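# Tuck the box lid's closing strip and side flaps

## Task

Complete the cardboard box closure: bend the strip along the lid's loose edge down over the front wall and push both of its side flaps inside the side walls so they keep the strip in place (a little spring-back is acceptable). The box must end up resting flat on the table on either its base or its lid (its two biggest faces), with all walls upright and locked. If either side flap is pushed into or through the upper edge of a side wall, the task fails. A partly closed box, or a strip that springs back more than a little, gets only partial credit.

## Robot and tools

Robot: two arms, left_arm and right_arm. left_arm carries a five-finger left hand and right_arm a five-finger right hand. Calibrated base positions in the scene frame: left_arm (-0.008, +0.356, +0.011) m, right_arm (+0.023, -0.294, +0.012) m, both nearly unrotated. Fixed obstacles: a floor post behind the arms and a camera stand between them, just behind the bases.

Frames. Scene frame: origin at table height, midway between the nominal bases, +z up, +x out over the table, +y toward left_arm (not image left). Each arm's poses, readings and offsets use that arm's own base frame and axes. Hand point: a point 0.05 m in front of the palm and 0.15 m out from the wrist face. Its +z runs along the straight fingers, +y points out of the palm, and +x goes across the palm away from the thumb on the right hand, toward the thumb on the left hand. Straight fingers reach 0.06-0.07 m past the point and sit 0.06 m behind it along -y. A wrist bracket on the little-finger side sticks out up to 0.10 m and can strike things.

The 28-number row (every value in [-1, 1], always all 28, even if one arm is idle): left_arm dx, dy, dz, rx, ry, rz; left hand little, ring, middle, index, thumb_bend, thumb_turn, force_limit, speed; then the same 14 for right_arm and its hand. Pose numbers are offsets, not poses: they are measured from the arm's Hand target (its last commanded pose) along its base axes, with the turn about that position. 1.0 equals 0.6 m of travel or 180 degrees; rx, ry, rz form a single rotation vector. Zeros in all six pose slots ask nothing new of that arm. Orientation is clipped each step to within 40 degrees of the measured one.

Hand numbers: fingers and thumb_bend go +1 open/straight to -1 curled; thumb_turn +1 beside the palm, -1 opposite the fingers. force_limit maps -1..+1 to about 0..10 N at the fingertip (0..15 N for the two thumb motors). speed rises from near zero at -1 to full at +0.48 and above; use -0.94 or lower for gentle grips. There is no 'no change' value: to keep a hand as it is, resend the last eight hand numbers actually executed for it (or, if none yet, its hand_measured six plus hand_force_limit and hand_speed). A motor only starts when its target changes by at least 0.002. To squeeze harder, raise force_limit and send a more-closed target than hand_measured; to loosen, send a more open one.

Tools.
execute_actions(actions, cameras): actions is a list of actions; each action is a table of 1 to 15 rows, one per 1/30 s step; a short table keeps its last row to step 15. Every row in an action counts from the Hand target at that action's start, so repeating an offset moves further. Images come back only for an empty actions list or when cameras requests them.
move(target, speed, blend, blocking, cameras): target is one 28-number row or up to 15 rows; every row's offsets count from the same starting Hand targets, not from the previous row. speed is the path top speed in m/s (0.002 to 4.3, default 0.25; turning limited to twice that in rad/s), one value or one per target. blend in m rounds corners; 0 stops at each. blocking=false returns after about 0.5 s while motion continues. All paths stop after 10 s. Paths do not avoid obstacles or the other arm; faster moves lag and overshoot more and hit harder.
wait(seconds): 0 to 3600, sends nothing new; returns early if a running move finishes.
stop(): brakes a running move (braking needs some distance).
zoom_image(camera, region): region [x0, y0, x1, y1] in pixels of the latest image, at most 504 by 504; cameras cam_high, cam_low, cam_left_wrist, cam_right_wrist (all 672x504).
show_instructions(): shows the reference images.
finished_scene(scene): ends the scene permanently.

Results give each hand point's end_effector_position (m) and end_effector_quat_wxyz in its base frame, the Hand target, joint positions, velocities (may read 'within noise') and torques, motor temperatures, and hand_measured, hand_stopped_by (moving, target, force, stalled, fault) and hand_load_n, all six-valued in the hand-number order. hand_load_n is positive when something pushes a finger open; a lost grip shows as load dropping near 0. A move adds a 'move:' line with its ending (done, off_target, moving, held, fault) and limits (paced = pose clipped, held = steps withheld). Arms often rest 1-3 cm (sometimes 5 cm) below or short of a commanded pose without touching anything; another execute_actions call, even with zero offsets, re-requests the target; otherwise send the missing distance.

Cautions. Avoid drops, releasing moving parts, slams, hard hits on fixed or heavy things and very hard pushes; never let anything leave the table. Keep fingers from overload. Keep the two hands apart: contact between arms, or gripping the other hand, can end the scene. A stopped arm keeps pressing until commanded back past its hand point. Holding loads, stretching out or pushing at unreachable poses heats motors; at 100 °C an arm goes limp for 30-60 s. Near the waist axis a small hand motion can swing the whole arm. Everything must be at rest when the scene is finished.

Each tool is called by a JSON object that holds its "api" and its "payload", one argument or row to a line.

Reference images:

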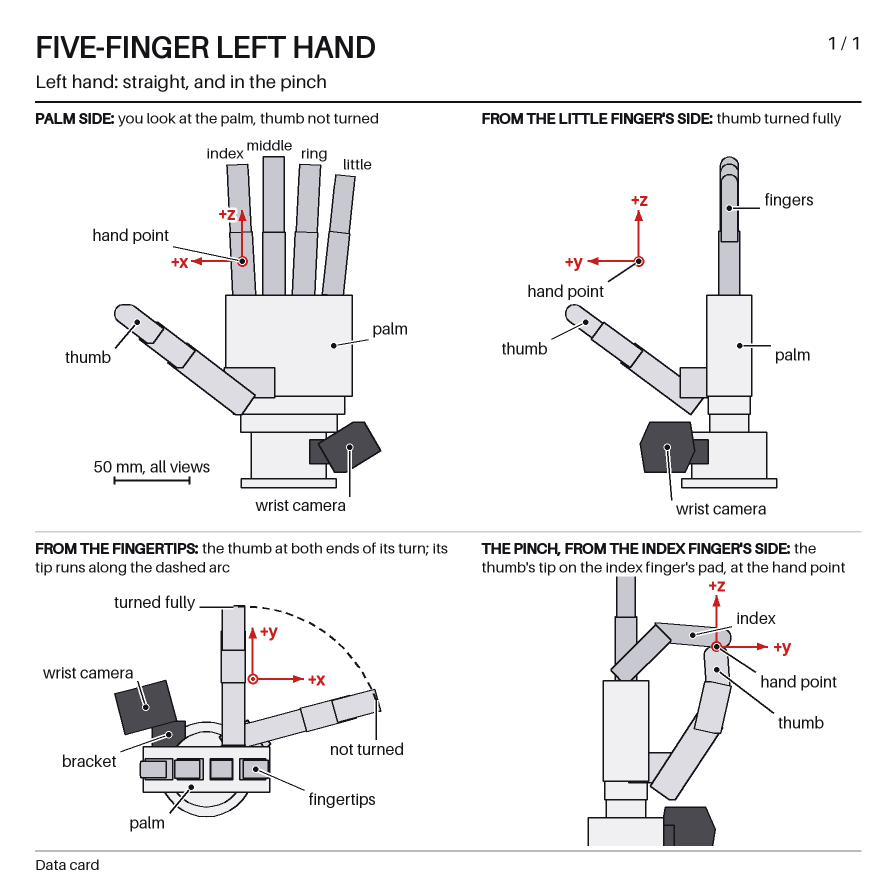

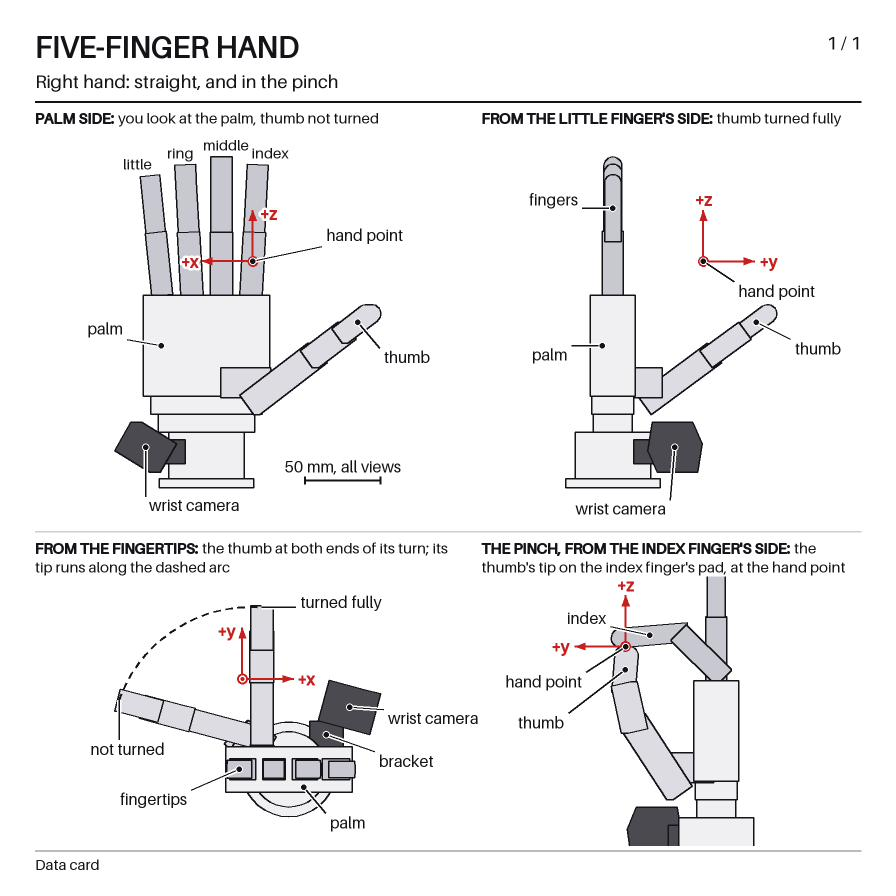

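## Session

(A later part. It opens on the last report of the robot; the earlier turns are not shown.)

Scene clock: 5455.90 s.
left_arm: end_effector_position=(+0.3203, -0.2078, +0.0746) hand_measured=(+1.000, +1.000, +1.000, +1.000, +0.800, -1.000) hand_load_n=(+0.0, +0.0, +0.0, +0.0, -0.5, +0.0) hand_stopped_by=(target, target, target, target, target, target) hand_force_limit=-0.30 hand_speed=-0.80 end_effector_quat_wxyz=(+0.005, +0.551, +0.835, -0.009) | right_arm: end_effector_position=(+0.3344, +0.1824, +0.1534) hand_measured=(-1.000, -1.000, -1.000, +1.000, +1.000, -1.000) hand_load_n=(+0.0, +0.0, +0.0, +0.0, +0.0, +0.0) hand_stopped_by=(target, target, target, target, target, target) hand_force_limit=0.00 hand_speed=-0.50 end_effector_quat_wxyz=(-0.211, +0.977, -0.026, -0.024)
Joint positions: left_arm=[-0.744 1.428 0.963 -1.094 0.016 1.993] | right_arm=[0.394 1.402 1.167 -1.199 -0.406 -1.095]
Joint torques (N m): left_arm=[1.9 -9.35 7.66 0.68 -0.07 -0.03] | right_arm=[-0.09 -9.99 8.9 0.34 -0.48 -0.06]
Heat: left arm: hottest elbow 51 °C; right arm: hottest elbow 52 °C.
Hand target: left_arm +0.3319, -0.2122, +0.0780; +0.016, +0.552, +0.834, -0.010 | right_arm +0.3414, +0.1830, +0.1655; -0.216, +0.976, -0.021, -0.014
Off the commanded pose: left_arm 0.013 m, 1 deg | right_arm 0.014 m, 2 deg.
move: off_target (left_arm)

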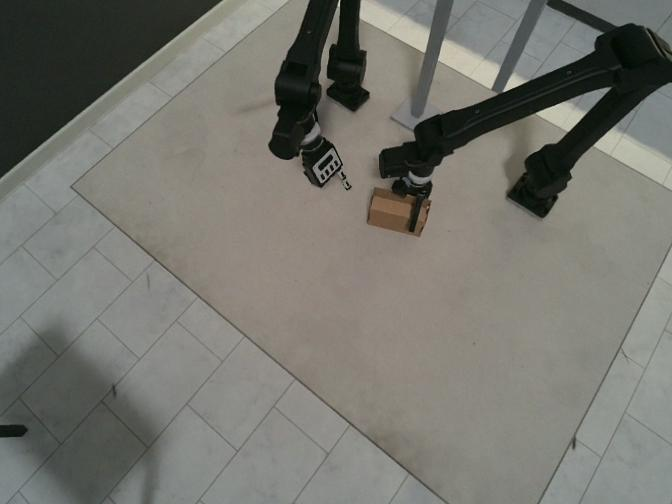

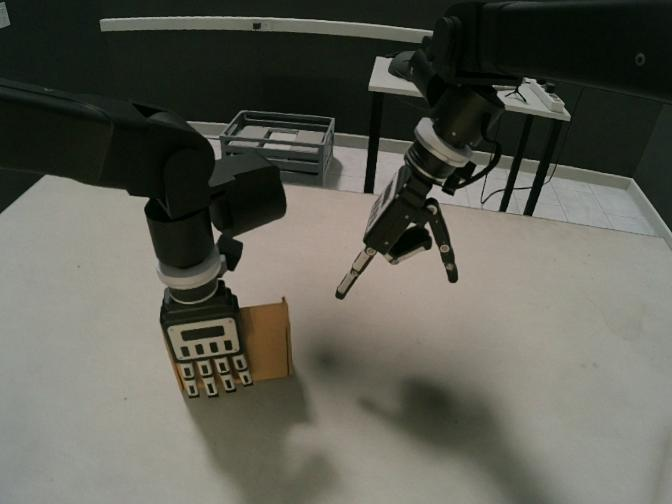

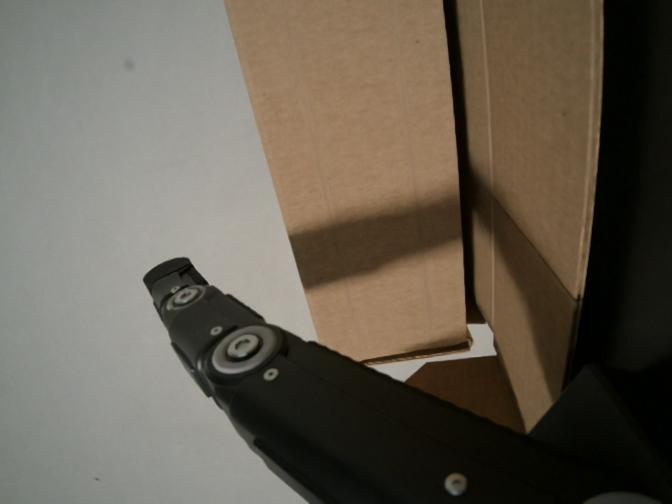

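{"api": "move", "payload": {
  "target": [
    [0.0110,0.0,0.012,0,0,0,1,1,1,1,0.8,-1,-0.3,-0.8, 0,0,0,0,0,0,-1,-1,-1,1,1,-1,0,-0.5]
  ],
  "speed": 0.02,
  "cameras": ["cam_high","cam_low","cam_right_wrist"]
}}

{"api": "zoom_image", "payload": {
  "camera": "cam_high",
  "region": [350, 170, 440, 240]
}}

{"api": "zoom_image", "payload": {
  "camera": "cam_right_wrist",
  "region": [280, 150, 530, 400]
}}

Scene clock: 5464.57 s.
left_arm: end_effector_position=(+0.3231, -0.2046, +0.0740) hand_measured=(+1.000, +1.000, +1.000, +1.000, +0.800, -1.000) hand_load_n=(+0.0, +0.0, +0.0, +0.0, +0.0, +0.0) hand_stopped_by=(target, target, target, target, target, target) hand_force_limit=-0.30 hand_speed=-0.80 end_effector_quat_wxyz=(+0.004, +0.551, +0.835, -0.008) | right_arm: end_effector_position=(+0.3344, +0.1824, +0.1534) hand_measured=(-1.000, -1.000, -1.000, +1.000, +1.000, -1.000) hand_load_n=(+0.0, +0.0, +0.0, +0.0, +0.0, +0.0) hand_stopped_by=(target, target, target, target, target, target) hand_force_limit=0.00 hand_speed=-0.50 end_effector_quat_wxyz=(-0.211, +0.977, -0.026, -0.024)
Joint positions: left_arm=[-0.733 1.43 0.963 -1.094 0.016 2.004] | right_arm=[0.394 1.402 1.167 -1.199 -0.406 -1.095]
Joint torques (N m): left_arm=[1.96 -9.35 9.32 -0.06 -0.06 -0.07] | right_arm=[-0.03 -9.99 8.91 0.34 -0.48 -0.06]
Heat: left arm: hottest elbow 50 °C; right arm: hottest elbow 52 °C.
Hand target: left_arm +0.3385, -0.2122, +0.0853; +0.016, +0.552, +0.834, -0.011 | right_arm +0.3414, +0.1830, +0.1655; -0.216, +0.976, -0.021, -0.014
Off the commanded pose: left_arm 0.021 m, 1 deg | right_arm 0.014 m, 2 deg.
move: off_target (left_arm)

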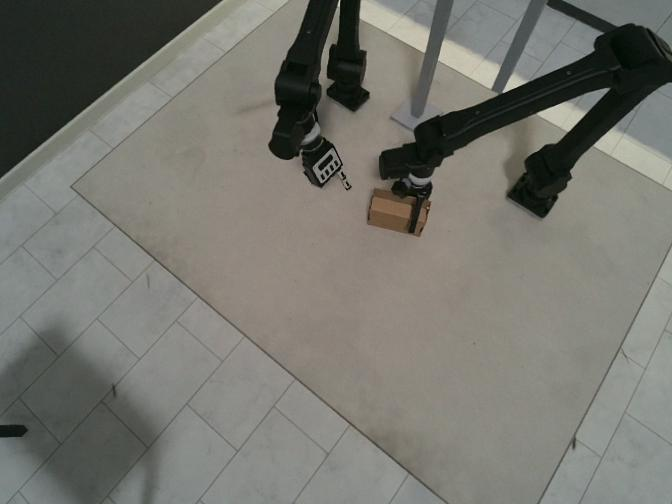

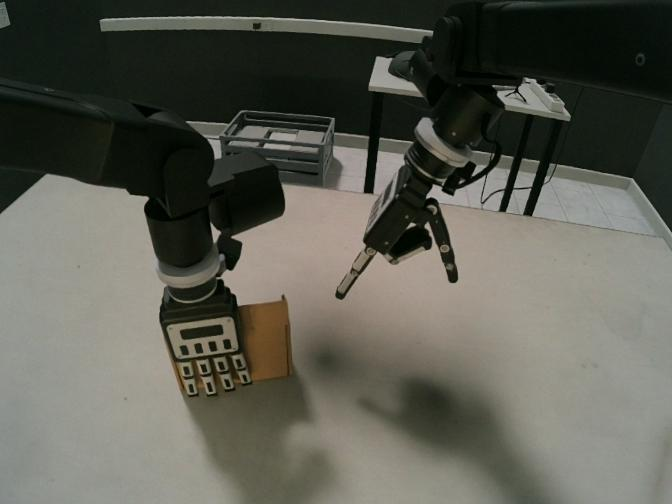

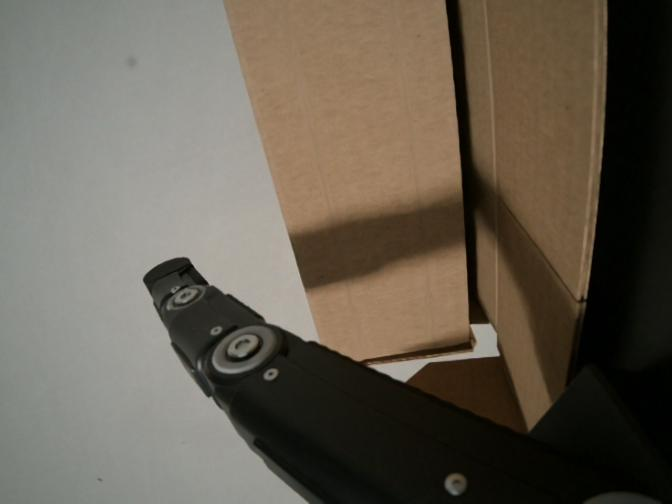

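Scaled by 5.600 from the camera's image (finer frame: 960x720).

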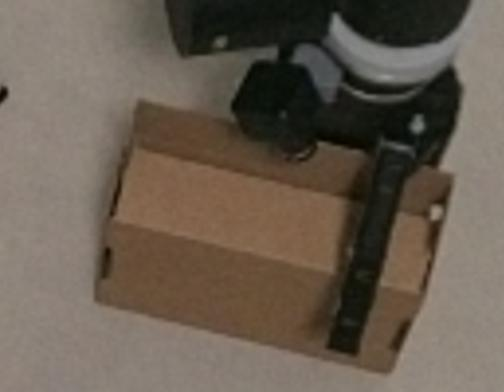

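Scaled by 2.016 from the camera's image (finer frame: 960x720).

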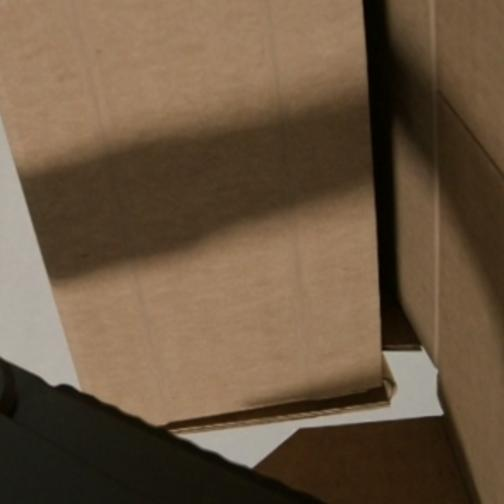

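{"api": "move", "payload": {
  "target": [
    [-0.0387,0.0047,0.0,0,0,0,1,1,1,1,0.8,-1,-0.3,-0.8, 0,0,0,0,0,0,-1,-1,-1,1,1,-1,0,-0.5]
  ],
  "speed": 0.02,
  "cameras": ["cam_high","cam_low","cam_right_wrist"]
}}

{"api": "zoom_image", "payload": {
  "camera": "cam_high",
  "region": [350, 170, 440, 240]
}}

Scene clock: 5479.70 s.
left_arm: end_effector_position=(+0.3214, -0.2091, +0.0825) hand_measured=(+1.000, +1.000, +1.000, +1.000, +0.800, -1.000) hand_load_n=(+0.0, +0.0, +0.0, +0.0, +0.0, +0.0) hand_stopped_by=(target, target, target, target, target, target) hand_force_limit=-0.30 hand_speed=-0.80 end_effector_quat_wxyz=(+0.016, +0.554, +0.832, -0.010) | right_arm: end_effector_position=(+0.3344, +0.1824, +0.1534) hand_measured=(-1.000, -1.000, -1.000, +1.000, +1.000, -1.000) hand_load_n=(+0.0, +0.0, +0.0, +0.0, +0.0, +0.0) hand_stopped_by=(target, target, target, target, target, target) hand_force_limit=0.00 hand_speed=-0.50 end_effector_quat_wxyz=(-0.211, +0.977, -0.026, -0.024)
Joint positions: left_arm=[-0.745 1.406 0.963 -1.094 0.016 2] | right_arm=[0.394 1.402 1.167 -1.199 -0.406 -1.095]
Joint torques (N m): left_arm=[-0.03 -11.11 6.06 0.03 -0.08 -0.37] | right_arm=[-0.09 -9.99 8.9 0.35 -0.48 -0.06]
Heat: left arm: hottest elbow 50 °C; right arm: hottest elbow 52 °C.
Hand target: left_arm +0.3153, -0.2094, +0.0853; +0.016, +0.552, +0.834, -0.010 | right_arm +0.3414, +0.1830, +0.1655; -0.216, +0.976, -0.021, -0.014
Off the commanded pose: left_arm 0.007 m, 0 deg | right_arm 0.014 m, 2 deg.
move: done

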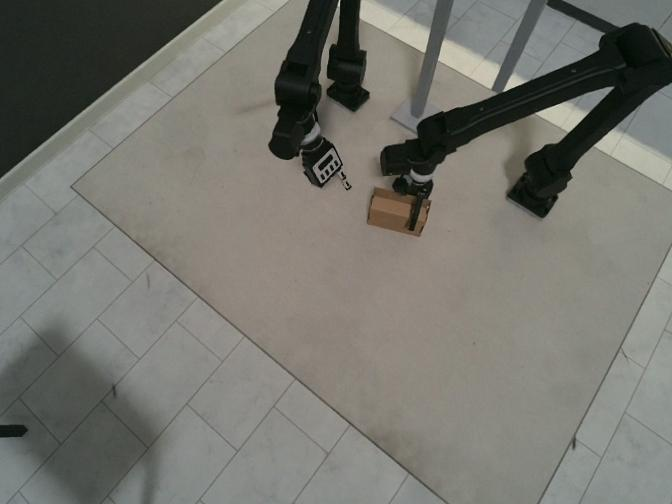

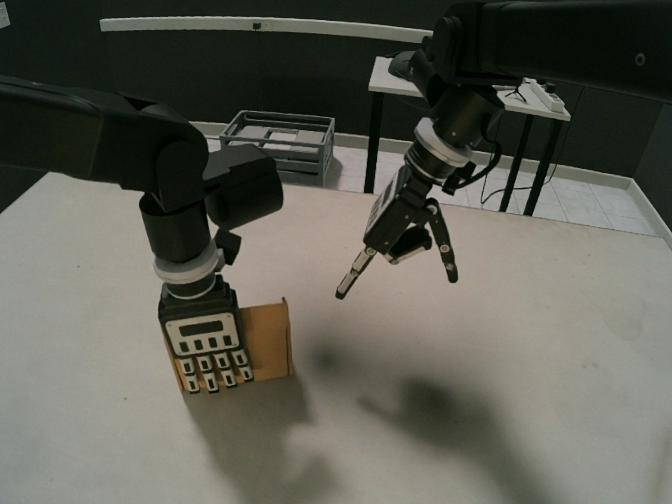

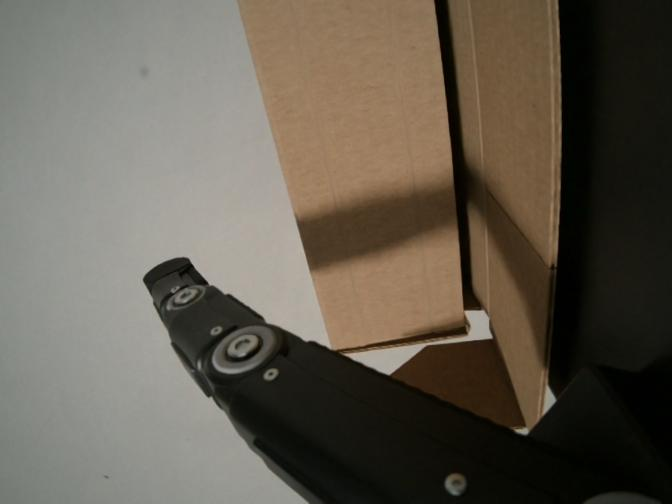

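Scaled by 5.600 from the camera's image (finer frame: 960x720).

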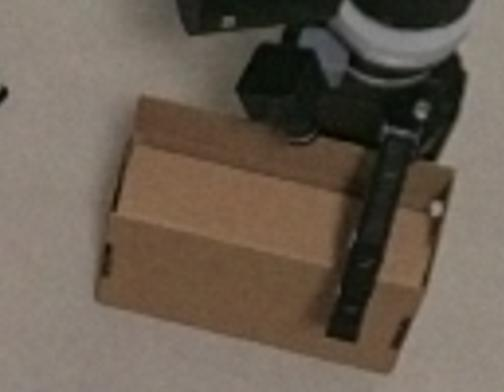

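{"api": "move", "payload": {
  "target": [
    [0,0,0,0,0,0,1,1,1,1,-0.2,-1,-0.35,-0.85, 0,0,0,0,0,0,-1,-1,-1,1,1,-1,0,-0.5]
  ],
  "speed": 0.02,
  "cameras": []
}}

{"api": "wait", "payload": {
  "seconds": 4,
  "cameras": ["cam_high","cam_low","cam_right_wrist"]
}}

{"api": "zoom_image", "payload": {
  "camera": "cam_high",
  "region": [350, 170, 440, 240]
}}

Scene clock: 5489.47 s.
left_arm: end_effector_position=(+0.3214, -0.2091, +0.0829) hand_measured=(+1.000, +1.000, +1.000, +1.000, -0.042, -1.000) hand_load_n=(+0.0, +0.0, +0.0, +0.0, +4.5, +0.5) hand_stopped_by=(target, target, target, target, force, target) hand_force_limit=-0.35 hand_speed=-0.85 end_effector_quat_wxyz=(+0.016, +0.554, +0.833, -0.010) | right_arm: end_effector_position=(+0.3344, +0.1824, +0.1534) hand_measured=(-1.000, -1.000, -1.000, +1.000, +1.000, -1.000) hand_load_n=(+0.0, +0.0, +0.0, +0.0, +0.0, +0.0) hand_stopped_by=(target, target, target, target, target, target) hand_force_limit=0.00 hand_speed=-0.50 end_effector_quat_wxyz=(-0.211, +0.977, -0.026, -0.024)
Joint positions: left_arm=[-0.745 1.405 0.963 -1.094 0.016 1.999] | right_arm=[0.394 1.402 1.167 -1.199 -0.406 -1.095]
Joint torques (N m): left_arm=[-0.03 -10.93 6.05 0.03 -0.08 -0.37] | right_arm=[-0.09 -9.99 8.9 0.34 -0.48 -0.06]
Heat: left arm: hottest elbow 50 °C; right arm: hottest elbow 52 °C.
Hand target: left_arm +0.3153, -0.2095, +0.0853; +0.016, +0.552, +0.834, -0.011 | right_arm +0.3414, +0.1830, +0.1655; -0.216, +0.976, -0.021, -0.014
Off the commanded pose: left_arm 0.007 m, 0 deg | right_arm 0.014 m, 2 deg.
move: done

Scene clock: 5493.47 s.
left_arm: end_effector_position=(+0.3214, -0.2091, +0.0829) hand_measured=(+1.000, +1.000, +1.000, +1.000, -0.042, -1.000) hand_load_n=(+0.0, +0.0, +0.0, +0.0, +4.5, +0.5) hand_stopped_by=(target, target, target, target, force, target) hand_force_limit=-0.35 hand_speed=-0.85 end_effector_quat_wxyz=(+0.016, +0.554, +0.833, -0.010) | right_arm: end_effector_position=(+0.3344, +0.1824, +0.1534) hand_measured=(-1.000, -1.000, -1.000, +1.000, +1.000, -1.000) hand_load_n=(+0.0, +0.0, +0.0, +0.0, -0.5, +0.0) hand_stopped_by=(target, target, target, target, target, target) hand_force_limit=0.00 hand_speed=-0.50 end_effector_quat_wxyz=(-0.211, +0.977, -0.026, -0.024)
Joint positions: left_arm=[-0.745 1.405 0.963 -1.094 0.016 1.999] | right_arm=[0.394 1.402 1.167 -1.199 -0.406 -1.095]
Joint torques (N m): left_arm=[-0.03 -10.93 6.06 0.03 -0.08 -0.37] | right_arm=[-0.09 -9.99 8.9 0.34 -0.48 -0.06]
Heat: left arm: hottest elbow 50 °C; right arm: hottest elbow 52 °C.
Hand target: left_arm +0.3153, -0.2095, +0.0853; +0.016, +0.552, +0.834, -0.011 | right_arm +0.3414, +0.1830, +0.1655; -0.216, +0.976, -0.021, -0.014
Off the commanded pose: left_arm 0.007 m, 0 deg | right_arm 0.014 m, 2 deg.
wait: 4.00 s; at rest by 0.17 s

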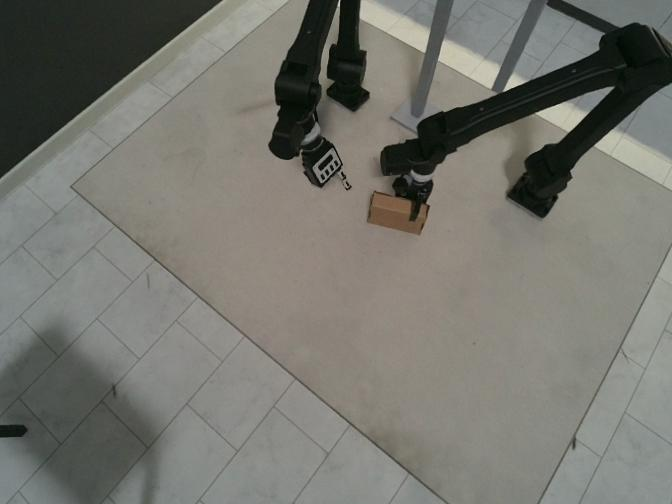

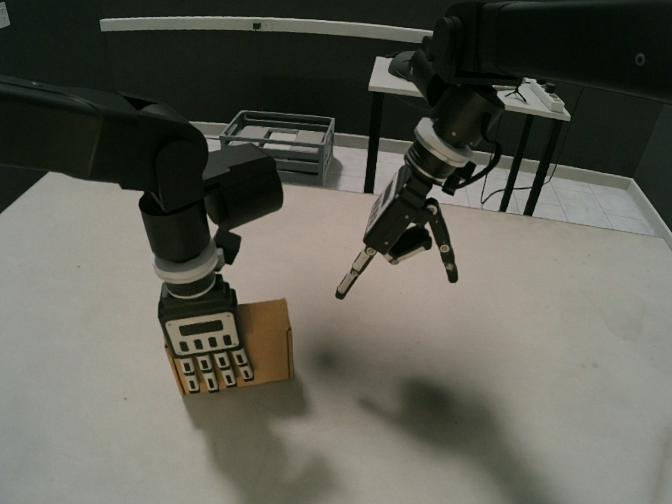

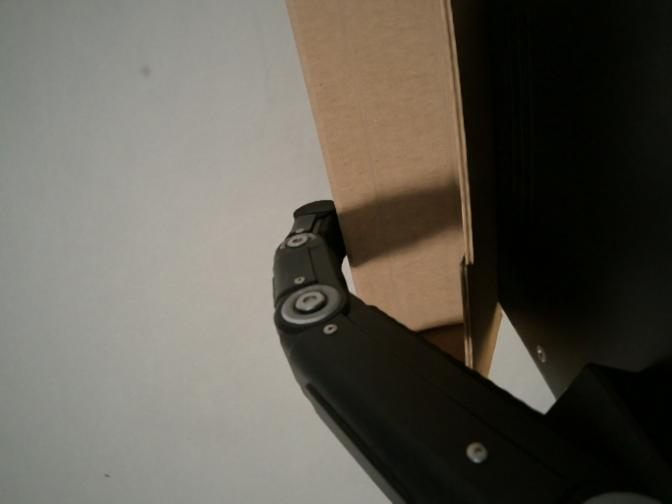

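Scaled by 5.600 from the camera's image (finer frame: 960x720).

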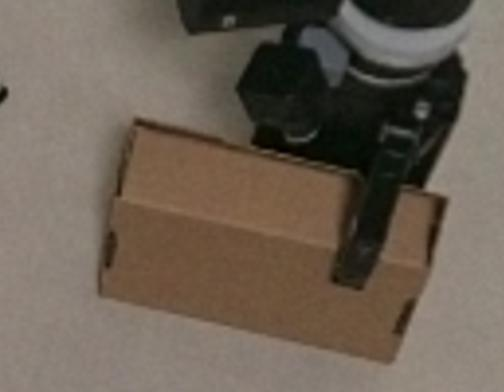

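{"api": "zoom_image", "payload": {
  "camera": "cam_right_wrist",
  "region": [380, 200, 540, 400]
}}

{"api": "zoom_image", "payload": {
  "camera": "cam_high",
  "region": [360, 176, 396, 212]
}}

{"api": "zoom_image", "payload": {
  "camera": "cam_high",
  "region": [402, 190, 438, 226]
}}

{"api": "zoom_image", "payload": {
  "camera": "cam_low",
  "region": [260, 270, 310, 320]
}}

{"api": "zoom_image", "payload": {
  "camera": "cam_low",
  "region": [140, 260, 320, 400]
}}

Scaled by 2.520 from the camera's image (finer frame: 960x720).

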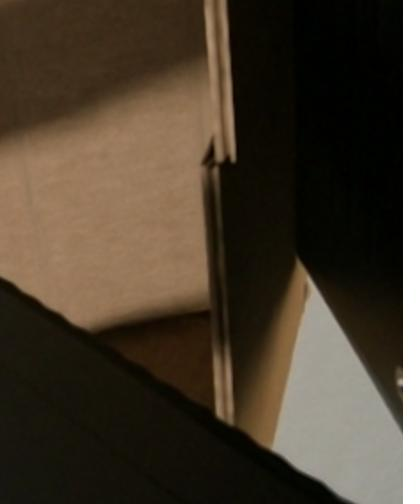

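Scaled by 14.000 from the camera's image (finer frame: 960x720).

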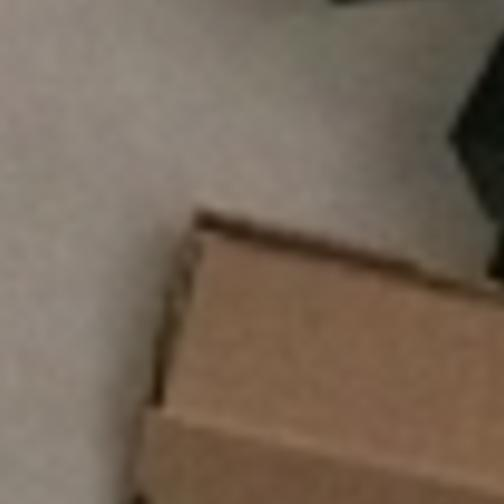

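Scaled by 14.000 from the camera's image (finer frame: 960x720).

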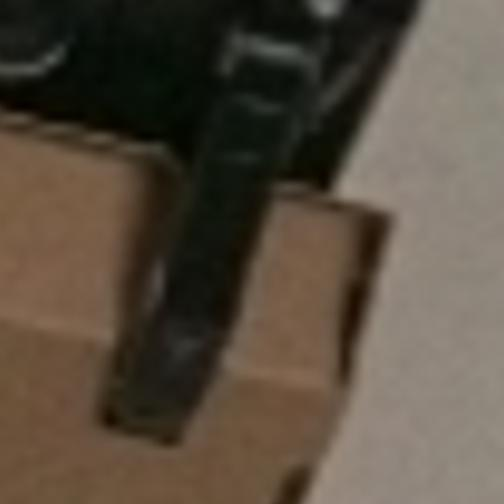

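Scaled by 10.080 from the camera's image (finer frame: 960x720).

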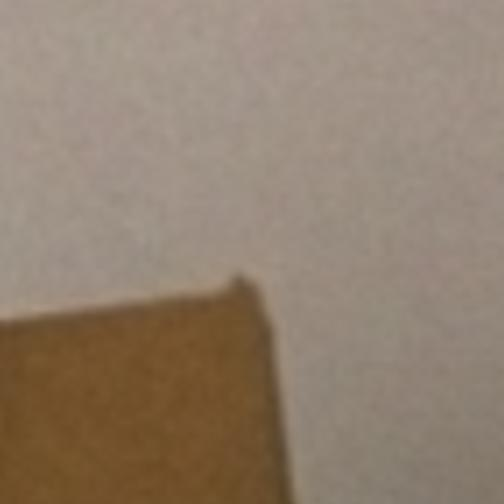

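Scaled by 2.800 from the camera's image (finer frame: 960x720).

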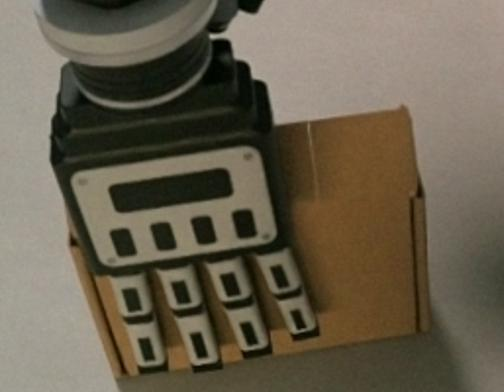

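{"api": "zoom_image", "payload": {
  "camera": "cam_right_wrist",
  "region": [410, 300, 510, 400]
}}

{"api": "zoom_image", "payload": {
  "camera": "cam_high",
  "region": [364, 186, 384, 206]
}}

{"api": "zoom_image", "payload": {
  "camera": "cam_high",
  "region": [416, 198, 436, 218]
}}

Scaled by 5.040 from the camera's image (finer frame: 960x720).

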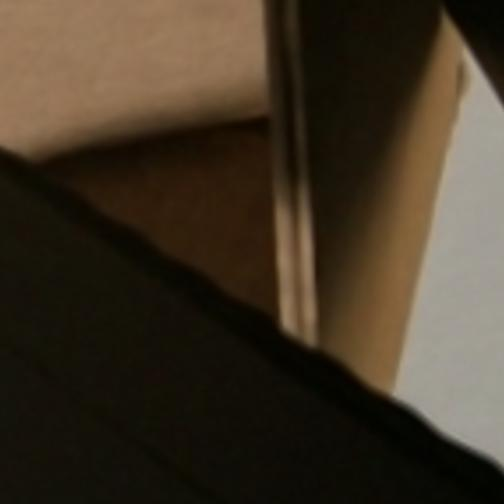

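Scaled by 25.200 from the camera's image (finer frame: 960x720).

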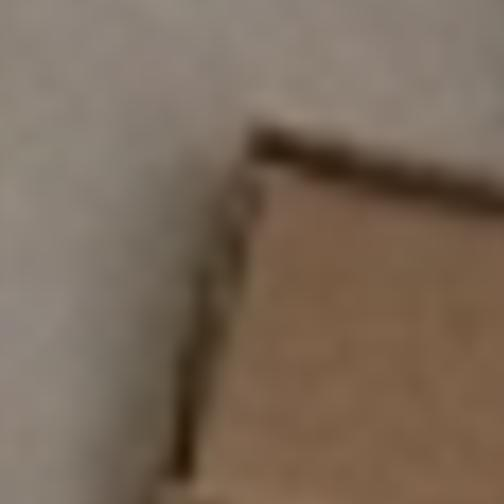

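Scaled by 25.200 from the camera's image (finer frame: 960x720).

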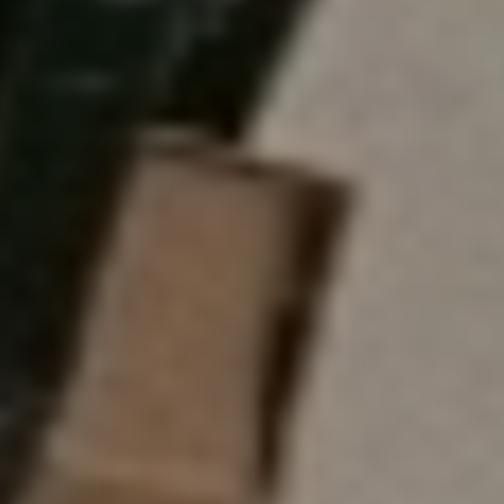

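{"api": "move", "payload": {
  "target": [
    [0,0,0,0,0,0,1,1,1,1,-0.2,-1,-0.35,-0.85, -0.10,-0.03,0.06,0.08,-0.045,-0.08,-1,-1,-1,1,1,-1,0,-0.5],
    [0,0,0,0,0,0,1,1,1,1,-0.2,-1,-0.35,-0.85, -0.2357,0.04,0.05,0.2615,-0.1441,-0.2598,-1,-1,-1,1,1,-1,0,-0.5]
  ],
  "speed": 0.12,
  "blend": 0.02,
  "cameras": ["cam_high","cam_low"]
}}

Scene clock: 5569.17 s.
left_arm: end_effector_position=(+0.3214, -0.2091, +0.0829) hand_measured=(+1.000, +1.000, +1.000, +1.000, -0.042, -1.000) hand_load_n=(+0.0, +0.0, +0.0, +0.0, +4.5, +0.5) hand_stopped_by=(target, target, target, target, force, target) hand_force_limit=-0.35 hand_speed=-0.85 end_effector_quat_wxyz=(+0.016, +0.554, +0.833, -0.010) | right_arm: end_effector_position=(+0.1990, +0.2038, +0.1885) hand_measured=(-1.000, -1.000, -1.000, +1.000, +1.000, -1.000) hand_load_n=(+0.0, +0.0, +0.0, +0.0, +0.0, +0.0) hand_stopped_by=(target, target, target, target, target, target) hand_force_limit=0.00 hand_speed=-0.50 end_effector_quat_wxyz=(-0.550, +0.714, -0.338, +0.270)
Joint positions: left_arm=[-0.745 1.405 0.963 -1.094 0.016 1.999] | right_arm=[0.729 0.168 0.309 -0.393 0.056 0]
Joint torques (N m): left_arm=[-0.09 -10.99 6.05 0.05 -0.08 -0.37] | right_arm=[0.62 2.14 8.29 3.19 0.07 0.17]
Motor temperatures (°C): left_arm=[30 38 47 29 31 33] | right_arm=[32 36 51 32 31 32]
Heat: left arm: hottest elbow 47 °C; right arm: hottest elbow 51 °C.
Hand target: left_arm +0.3153, -0.2095, +0.0853; +0.016, +0.552, +0.834, -0.011 | right_arm +0.2001, +0.2069, +0.1955; -0.561, +0.705, -0.339, +0.271
Off the commanded pose: left_arm 0.007 m, 0 deg | right_arm 0.008 m, 2 deg.
move: done

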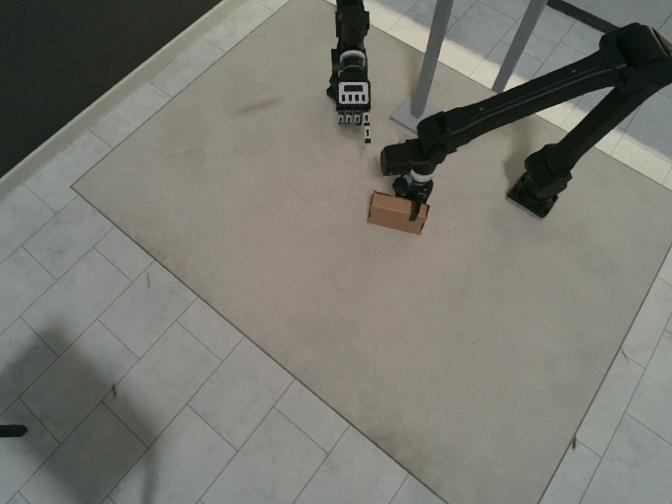

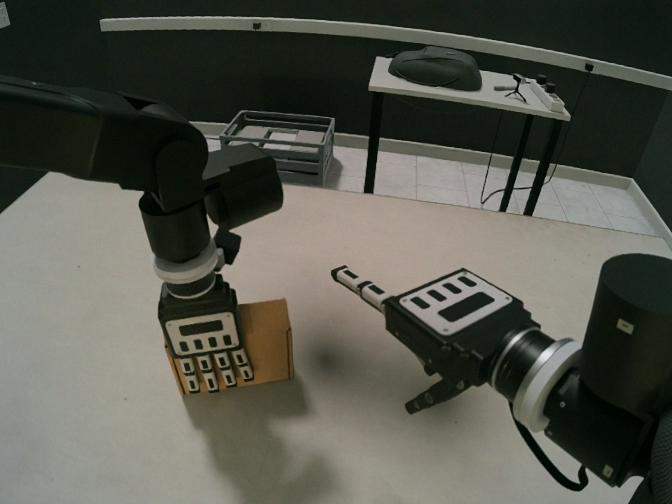

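{"api": "move", "payload": {
  "target": [
    [0,0,0,0,0,0,1,1,1,1,-0.2,-1,-0.35,-0.85, -0.005,0.04,-0.10,0,0,0,-1,-1,-1,1,1,-1,0,-0.5],
    [0,0,0,0,0,0,1,1,1,1,-0.2,-1,-0.35,-0.85, -0.008,0.11,-0.16,0,0,0,-1,-1,-1,1,1,-1,0,-0.5]
  ],
  "speed": 0.1,
  "blend": 0.02,
  "cameras": ["cam_high","cam_low","cam_right_wrist"]
}}

{"api": "zoom_image", "payload": {
  "camera": "cam_low",
  "region": [140, 260, 380, 420]
}}

Scene clock: 5577.33 s.
left_arm: end_effector_position=(+0.3214, -0.2091, +0.0829) hand_measured=(+1.000, +1.000, +1.000, +1.000, -0.042, -1.000) hand_load_n=(+0.0, +0.0, +0.0, +0.0, +4.5, +0.5) hand_stopped_by=(target, target, target, target, force, target) hand_force_limit=-0.35 hand_speed=-0.85 end_effector_quat_wxyz=(+0.016, +0.554, +0.833, -0.010) | right_arm: end_effector_position=(+0.1954, +0.2693, +0.0947) hand_measured=(-1.000, -1.000, -1.000, +1.000, +1.000, -1.000) hand_load_n=(+0.0, +0.0, +0.0, +0.0, +0.0, +0.0) hand_stopped_by=(target, target, target, target, target, target) hand_force_limit=0.00 hand_speed=-0.50 end_effector_quat_wxyz=(-0.551, +0.713, -0.336, +0.274)
Joint positions: left_arm=[-0.745 1.405 0.963 -1.094 0.016 1.999] | right_arm=[1.063 0.622 0.112 0.246 0.382 0.08]
Joint torques (N m): left_arm=[-0.09 -10.99 6.05 0.05 -0.08 -0.37] | right_arm=[0.73 0.44 7.36 3.1 0.12 0.17]
Heat: left arm: hottest elbow 47 °C; right arm: hottest elbow 51 °C.
Hand target: left_arm +0.3153, -0.2095, +0.0853; +0.016, +0.552, +0.834, -0.011 | right_arm +0.1953, +0.2730, +0.0997; -0.561, +0.705, -0.339, +0.271
Off the commanded pose: left_arm 0.007 m, 0 deg | right_arm 0.006 m, 2 deg.
move: done

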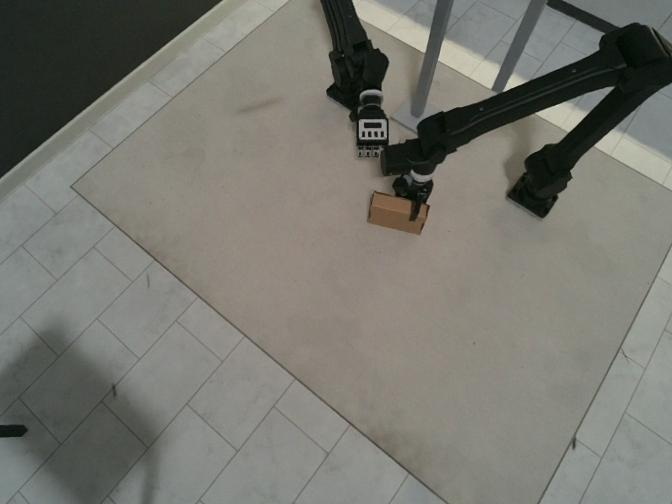

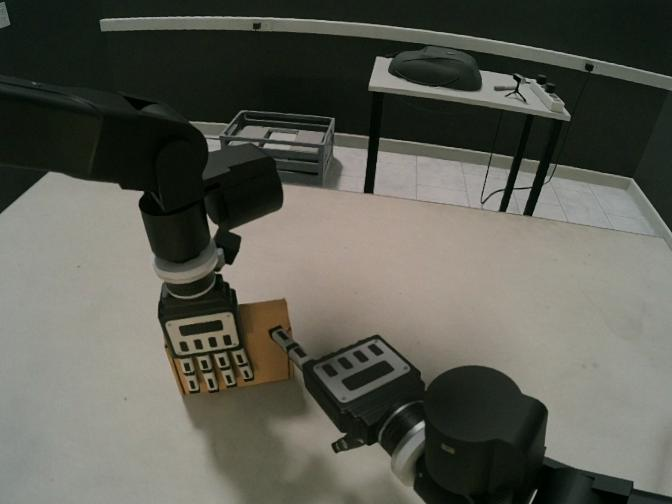

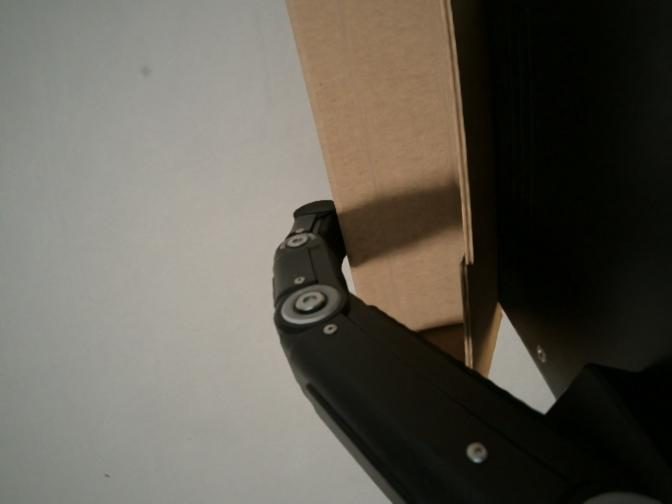

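Scaled by 2.100 from the camera's image (finer frame: 960x720).

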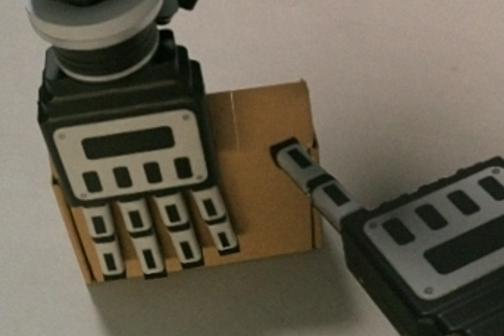

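{"api": "move", "payload": {
  "target": [
    [0,0,0,0,0,0,1,1,1,1,-0.2,-1,-0.35,-0.85, 0.0503,0.0347,-0.0235,0,0,0,-1,-1,-1,1,1,-1,0,-0.5]
  ],
  "speed": 0.04,
  "cameras": ["cam_high","cam_low","cam_right_wrist"]
}}

{"api": "zoom_image", "payload": {
  "camera": "cam_low",
  "region": [140, 260, 380, 420]
}}

{"api": "zoom_image", "payload": {
  "camera": "cam_high",
  "region": [350, 170, 440, 240]
}}

Scene clock: 5590.87 s.
left_arm: end_effector_position=(+0.3214, -0.2091, +0.0829) hand_measured=(+1.000, +1.000, +1.000, +1.000, -0.042, -1.000) hand_load_n=(+0.0, -0.5, +0.0, +0.0, +5.0, +0.5) hand_stopped_by=(target, target, target, target, force, target) hand_force_limit=-0.35 hand_speed=-0.85 end_effector_quat_wxyz=(+0.016, +0.554, +0.833, -0.010) | right_arm: end_effector_position=(+0.2142, +0.2818, +0.0659) hand_measured=(-1.000, -1.000, -1.000, +1.000, +1.000, -1.000) hand_load_n=(+0.0, +0.0, +0.0, +0.0, +0.0, +0.0) hand_stopped_by=(target, target, target, target, target, target) hand_force_limit=0.00 hand_speed=-0.50 end_effector_quat_wxyz=(-0.544, +0.719, -0.343, +0.265)
Joint positions: left_arm=[-0.745 1.405 0.963 -1.094 0.016 1.999] | right_arm=[0.992 0.916 0.112 0.517 0.307 0.08]
Joint torques (N m): left_arm=[-0.09 -10.93 6.06 0.03 -0.08 -0.37] | right_arm=[-0.26 -1.14 8.49 3.11 -0.14 -0.04]
Heat: left arm: hottest elbow 47 °C; right arm: hottest elbow 50 °C.
Hand target: left_arm +0.3153, -0.2095, +0.0853; +0.016, +0.552, +0.834, -0.011 | right_arm +0.2255, +0.2938, +0.0855; -0.561, +0.705, -0.339, +0.271
Off the commanded pose: left_arm 0.007 m, 0 deg | right_arm 0.026 m, 3 deg.
move: off_target (right_arm)

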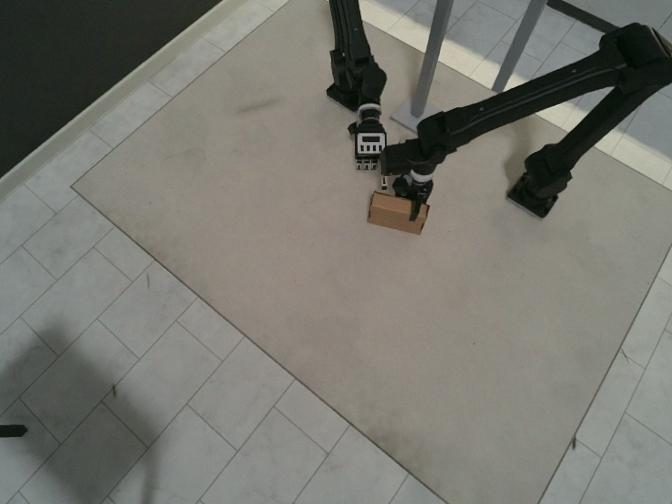

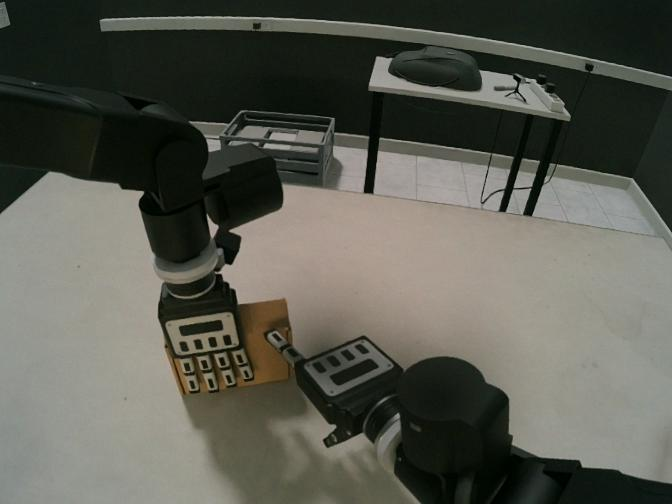

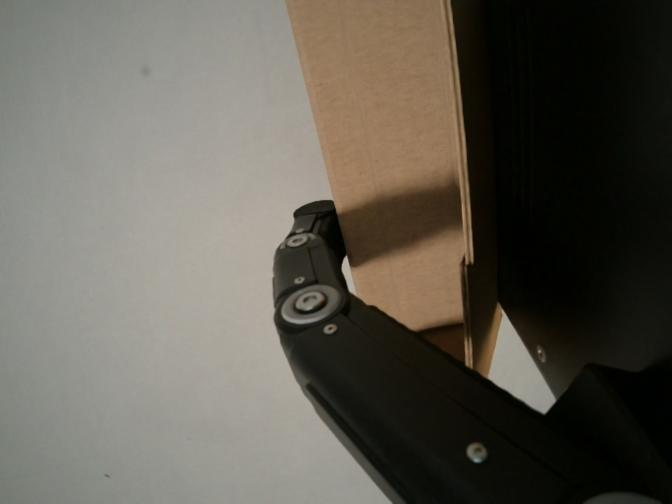

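Scaled by 2.100 from the camera's image (finer frame: 960x720).

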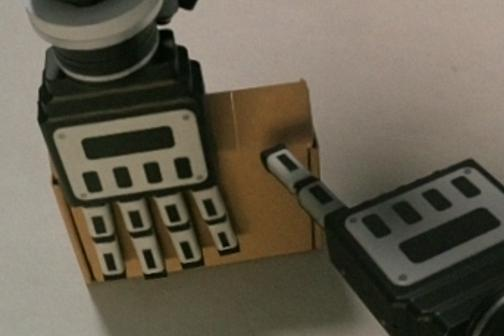

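Scaled by 5.600 from the camera's image (finer frame: 960x720).

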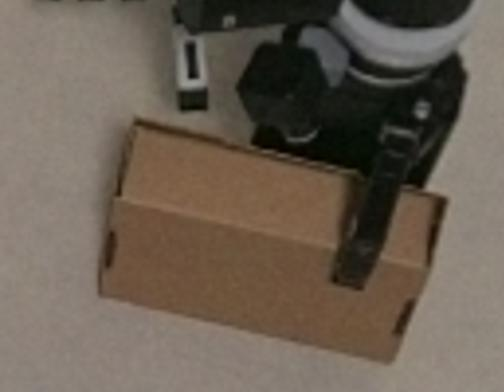

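{"api": "move", "payload": {
  "target": [
    [0,0,0,0,0,0,1,1,1,1,-0.2,-1,-0.35,-0.85, 0,0,0.028,0,0,0,-1,-1,-1,1,1,-1,0,-0.5],
    [0,0,0,0,0,0,1,1,1,1,-0.2,-1,-0.35,-0.85, 0.019,0.014,0.028,0,0,0,-1,-1,-1,1,1,-1,0,-0.5]
  ],
  "speed": 0.04,
  "cameras": ["cam_high","cam_low","cam_right_wrist"]
}}

{"api": "zoom_image", "payload": {
  "camera": "cam_low",
  "region": [140, 260, 380, 420]
}}

{"api": "zoom_image", "payload": {
  "camera": "cam_high",
  "region": [350, 170, 440, 240]
}}

Scene clock: 5600.30 s.
left_arm: end_effector_position=(+0.3214, -0.2091, +0.0829) hand_measured=(+1.000, +1.000, +1.000, +1.000, -0.042, -1.000) hand_load_n=(+0.0, +0.0, +0.0, +0.0, +4.5, +0.5) hand_stopped_by=(target, target, target, target, force, target) hand_force_limit=-0.35 hand_speed=-0.85 end_effector_quat_wxyz=(+0.016, +0.554, +0.833, -0.010) | right_arm: end_effector_position=(+0.2250, +0.2906, +0.0820) hand_measured=(-1.000, -1.000, -1.000, +1.000, +1.000, -1.000) hand_load_n=(+0.0, +0.0, +0.0, +0.0, +0.0, +0.5) hand_stopped_by=(target, target, target, target, target, target) hand_force_limit=0.00 hand_speed=-0.50 end_effector_quat_wxyz=(-0.544, +0.719, -0.344, +0.263)
Joint positions: left_arm=[-0.745 1.405 0.963 -1.094 0.016 1.999] | right_arm=[0.969 0.903 0.166 0.452 0.284 0.077]
Joint torques (N m): left_arm=[-0.09 -10.99 6.05 0.03 -0.08 -0.37] | right_arm=[-0.38 -1.2 8.91 3.12 -0.14 -0.07]
Heat: left arm: hottest elbow 47 °C; right arm: hottest elbow 50 °C.
Hand target: left_arm +0.3153, -0.2095, +0.0853; +0.016, +0.552, +0.834, -0.011 | right_arm +0.2369, +0.3022, +0.1023; -0.561, +0.705, -0.339, +0.271
Off the commanded pose: left_arm 0.007 m, 0 deg | right_arm 0.026 m, 3 deg.
move: off_target (right_arm)

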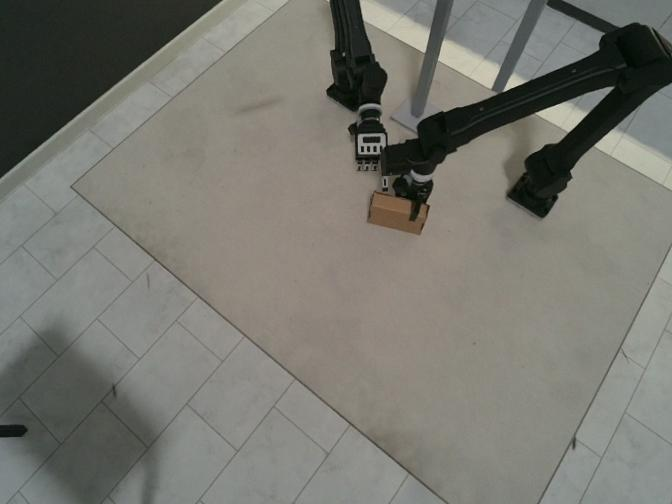

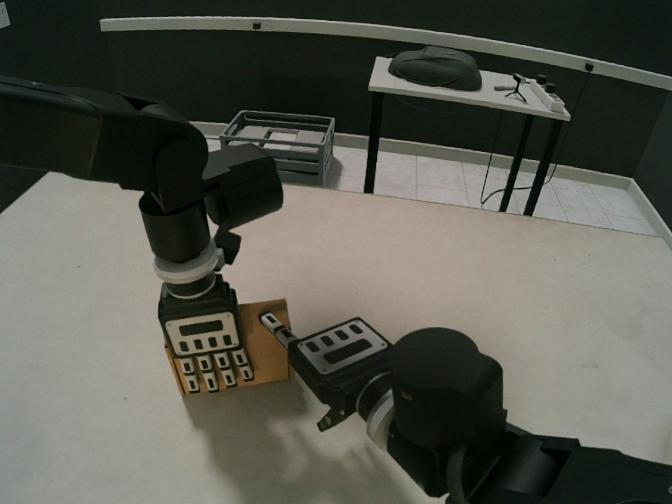

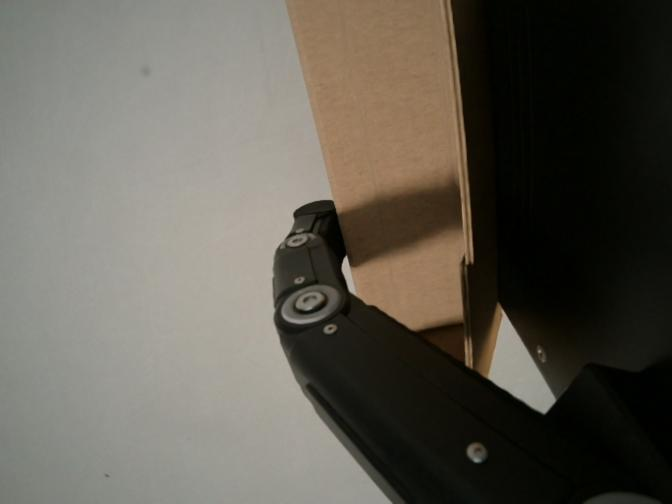

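Scaled by 2.100 from the camera's image (finer frame: 960x720).

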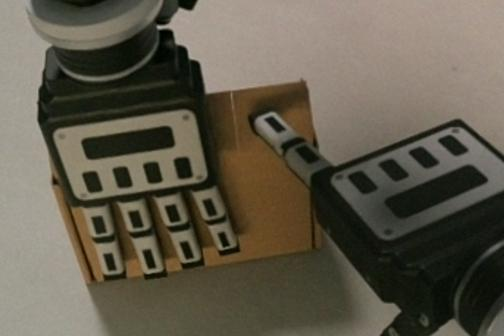

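Scaled by 5.600 from the camera's image (finer frame: 960x720).

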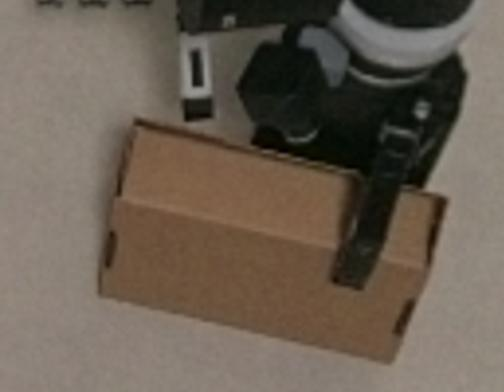

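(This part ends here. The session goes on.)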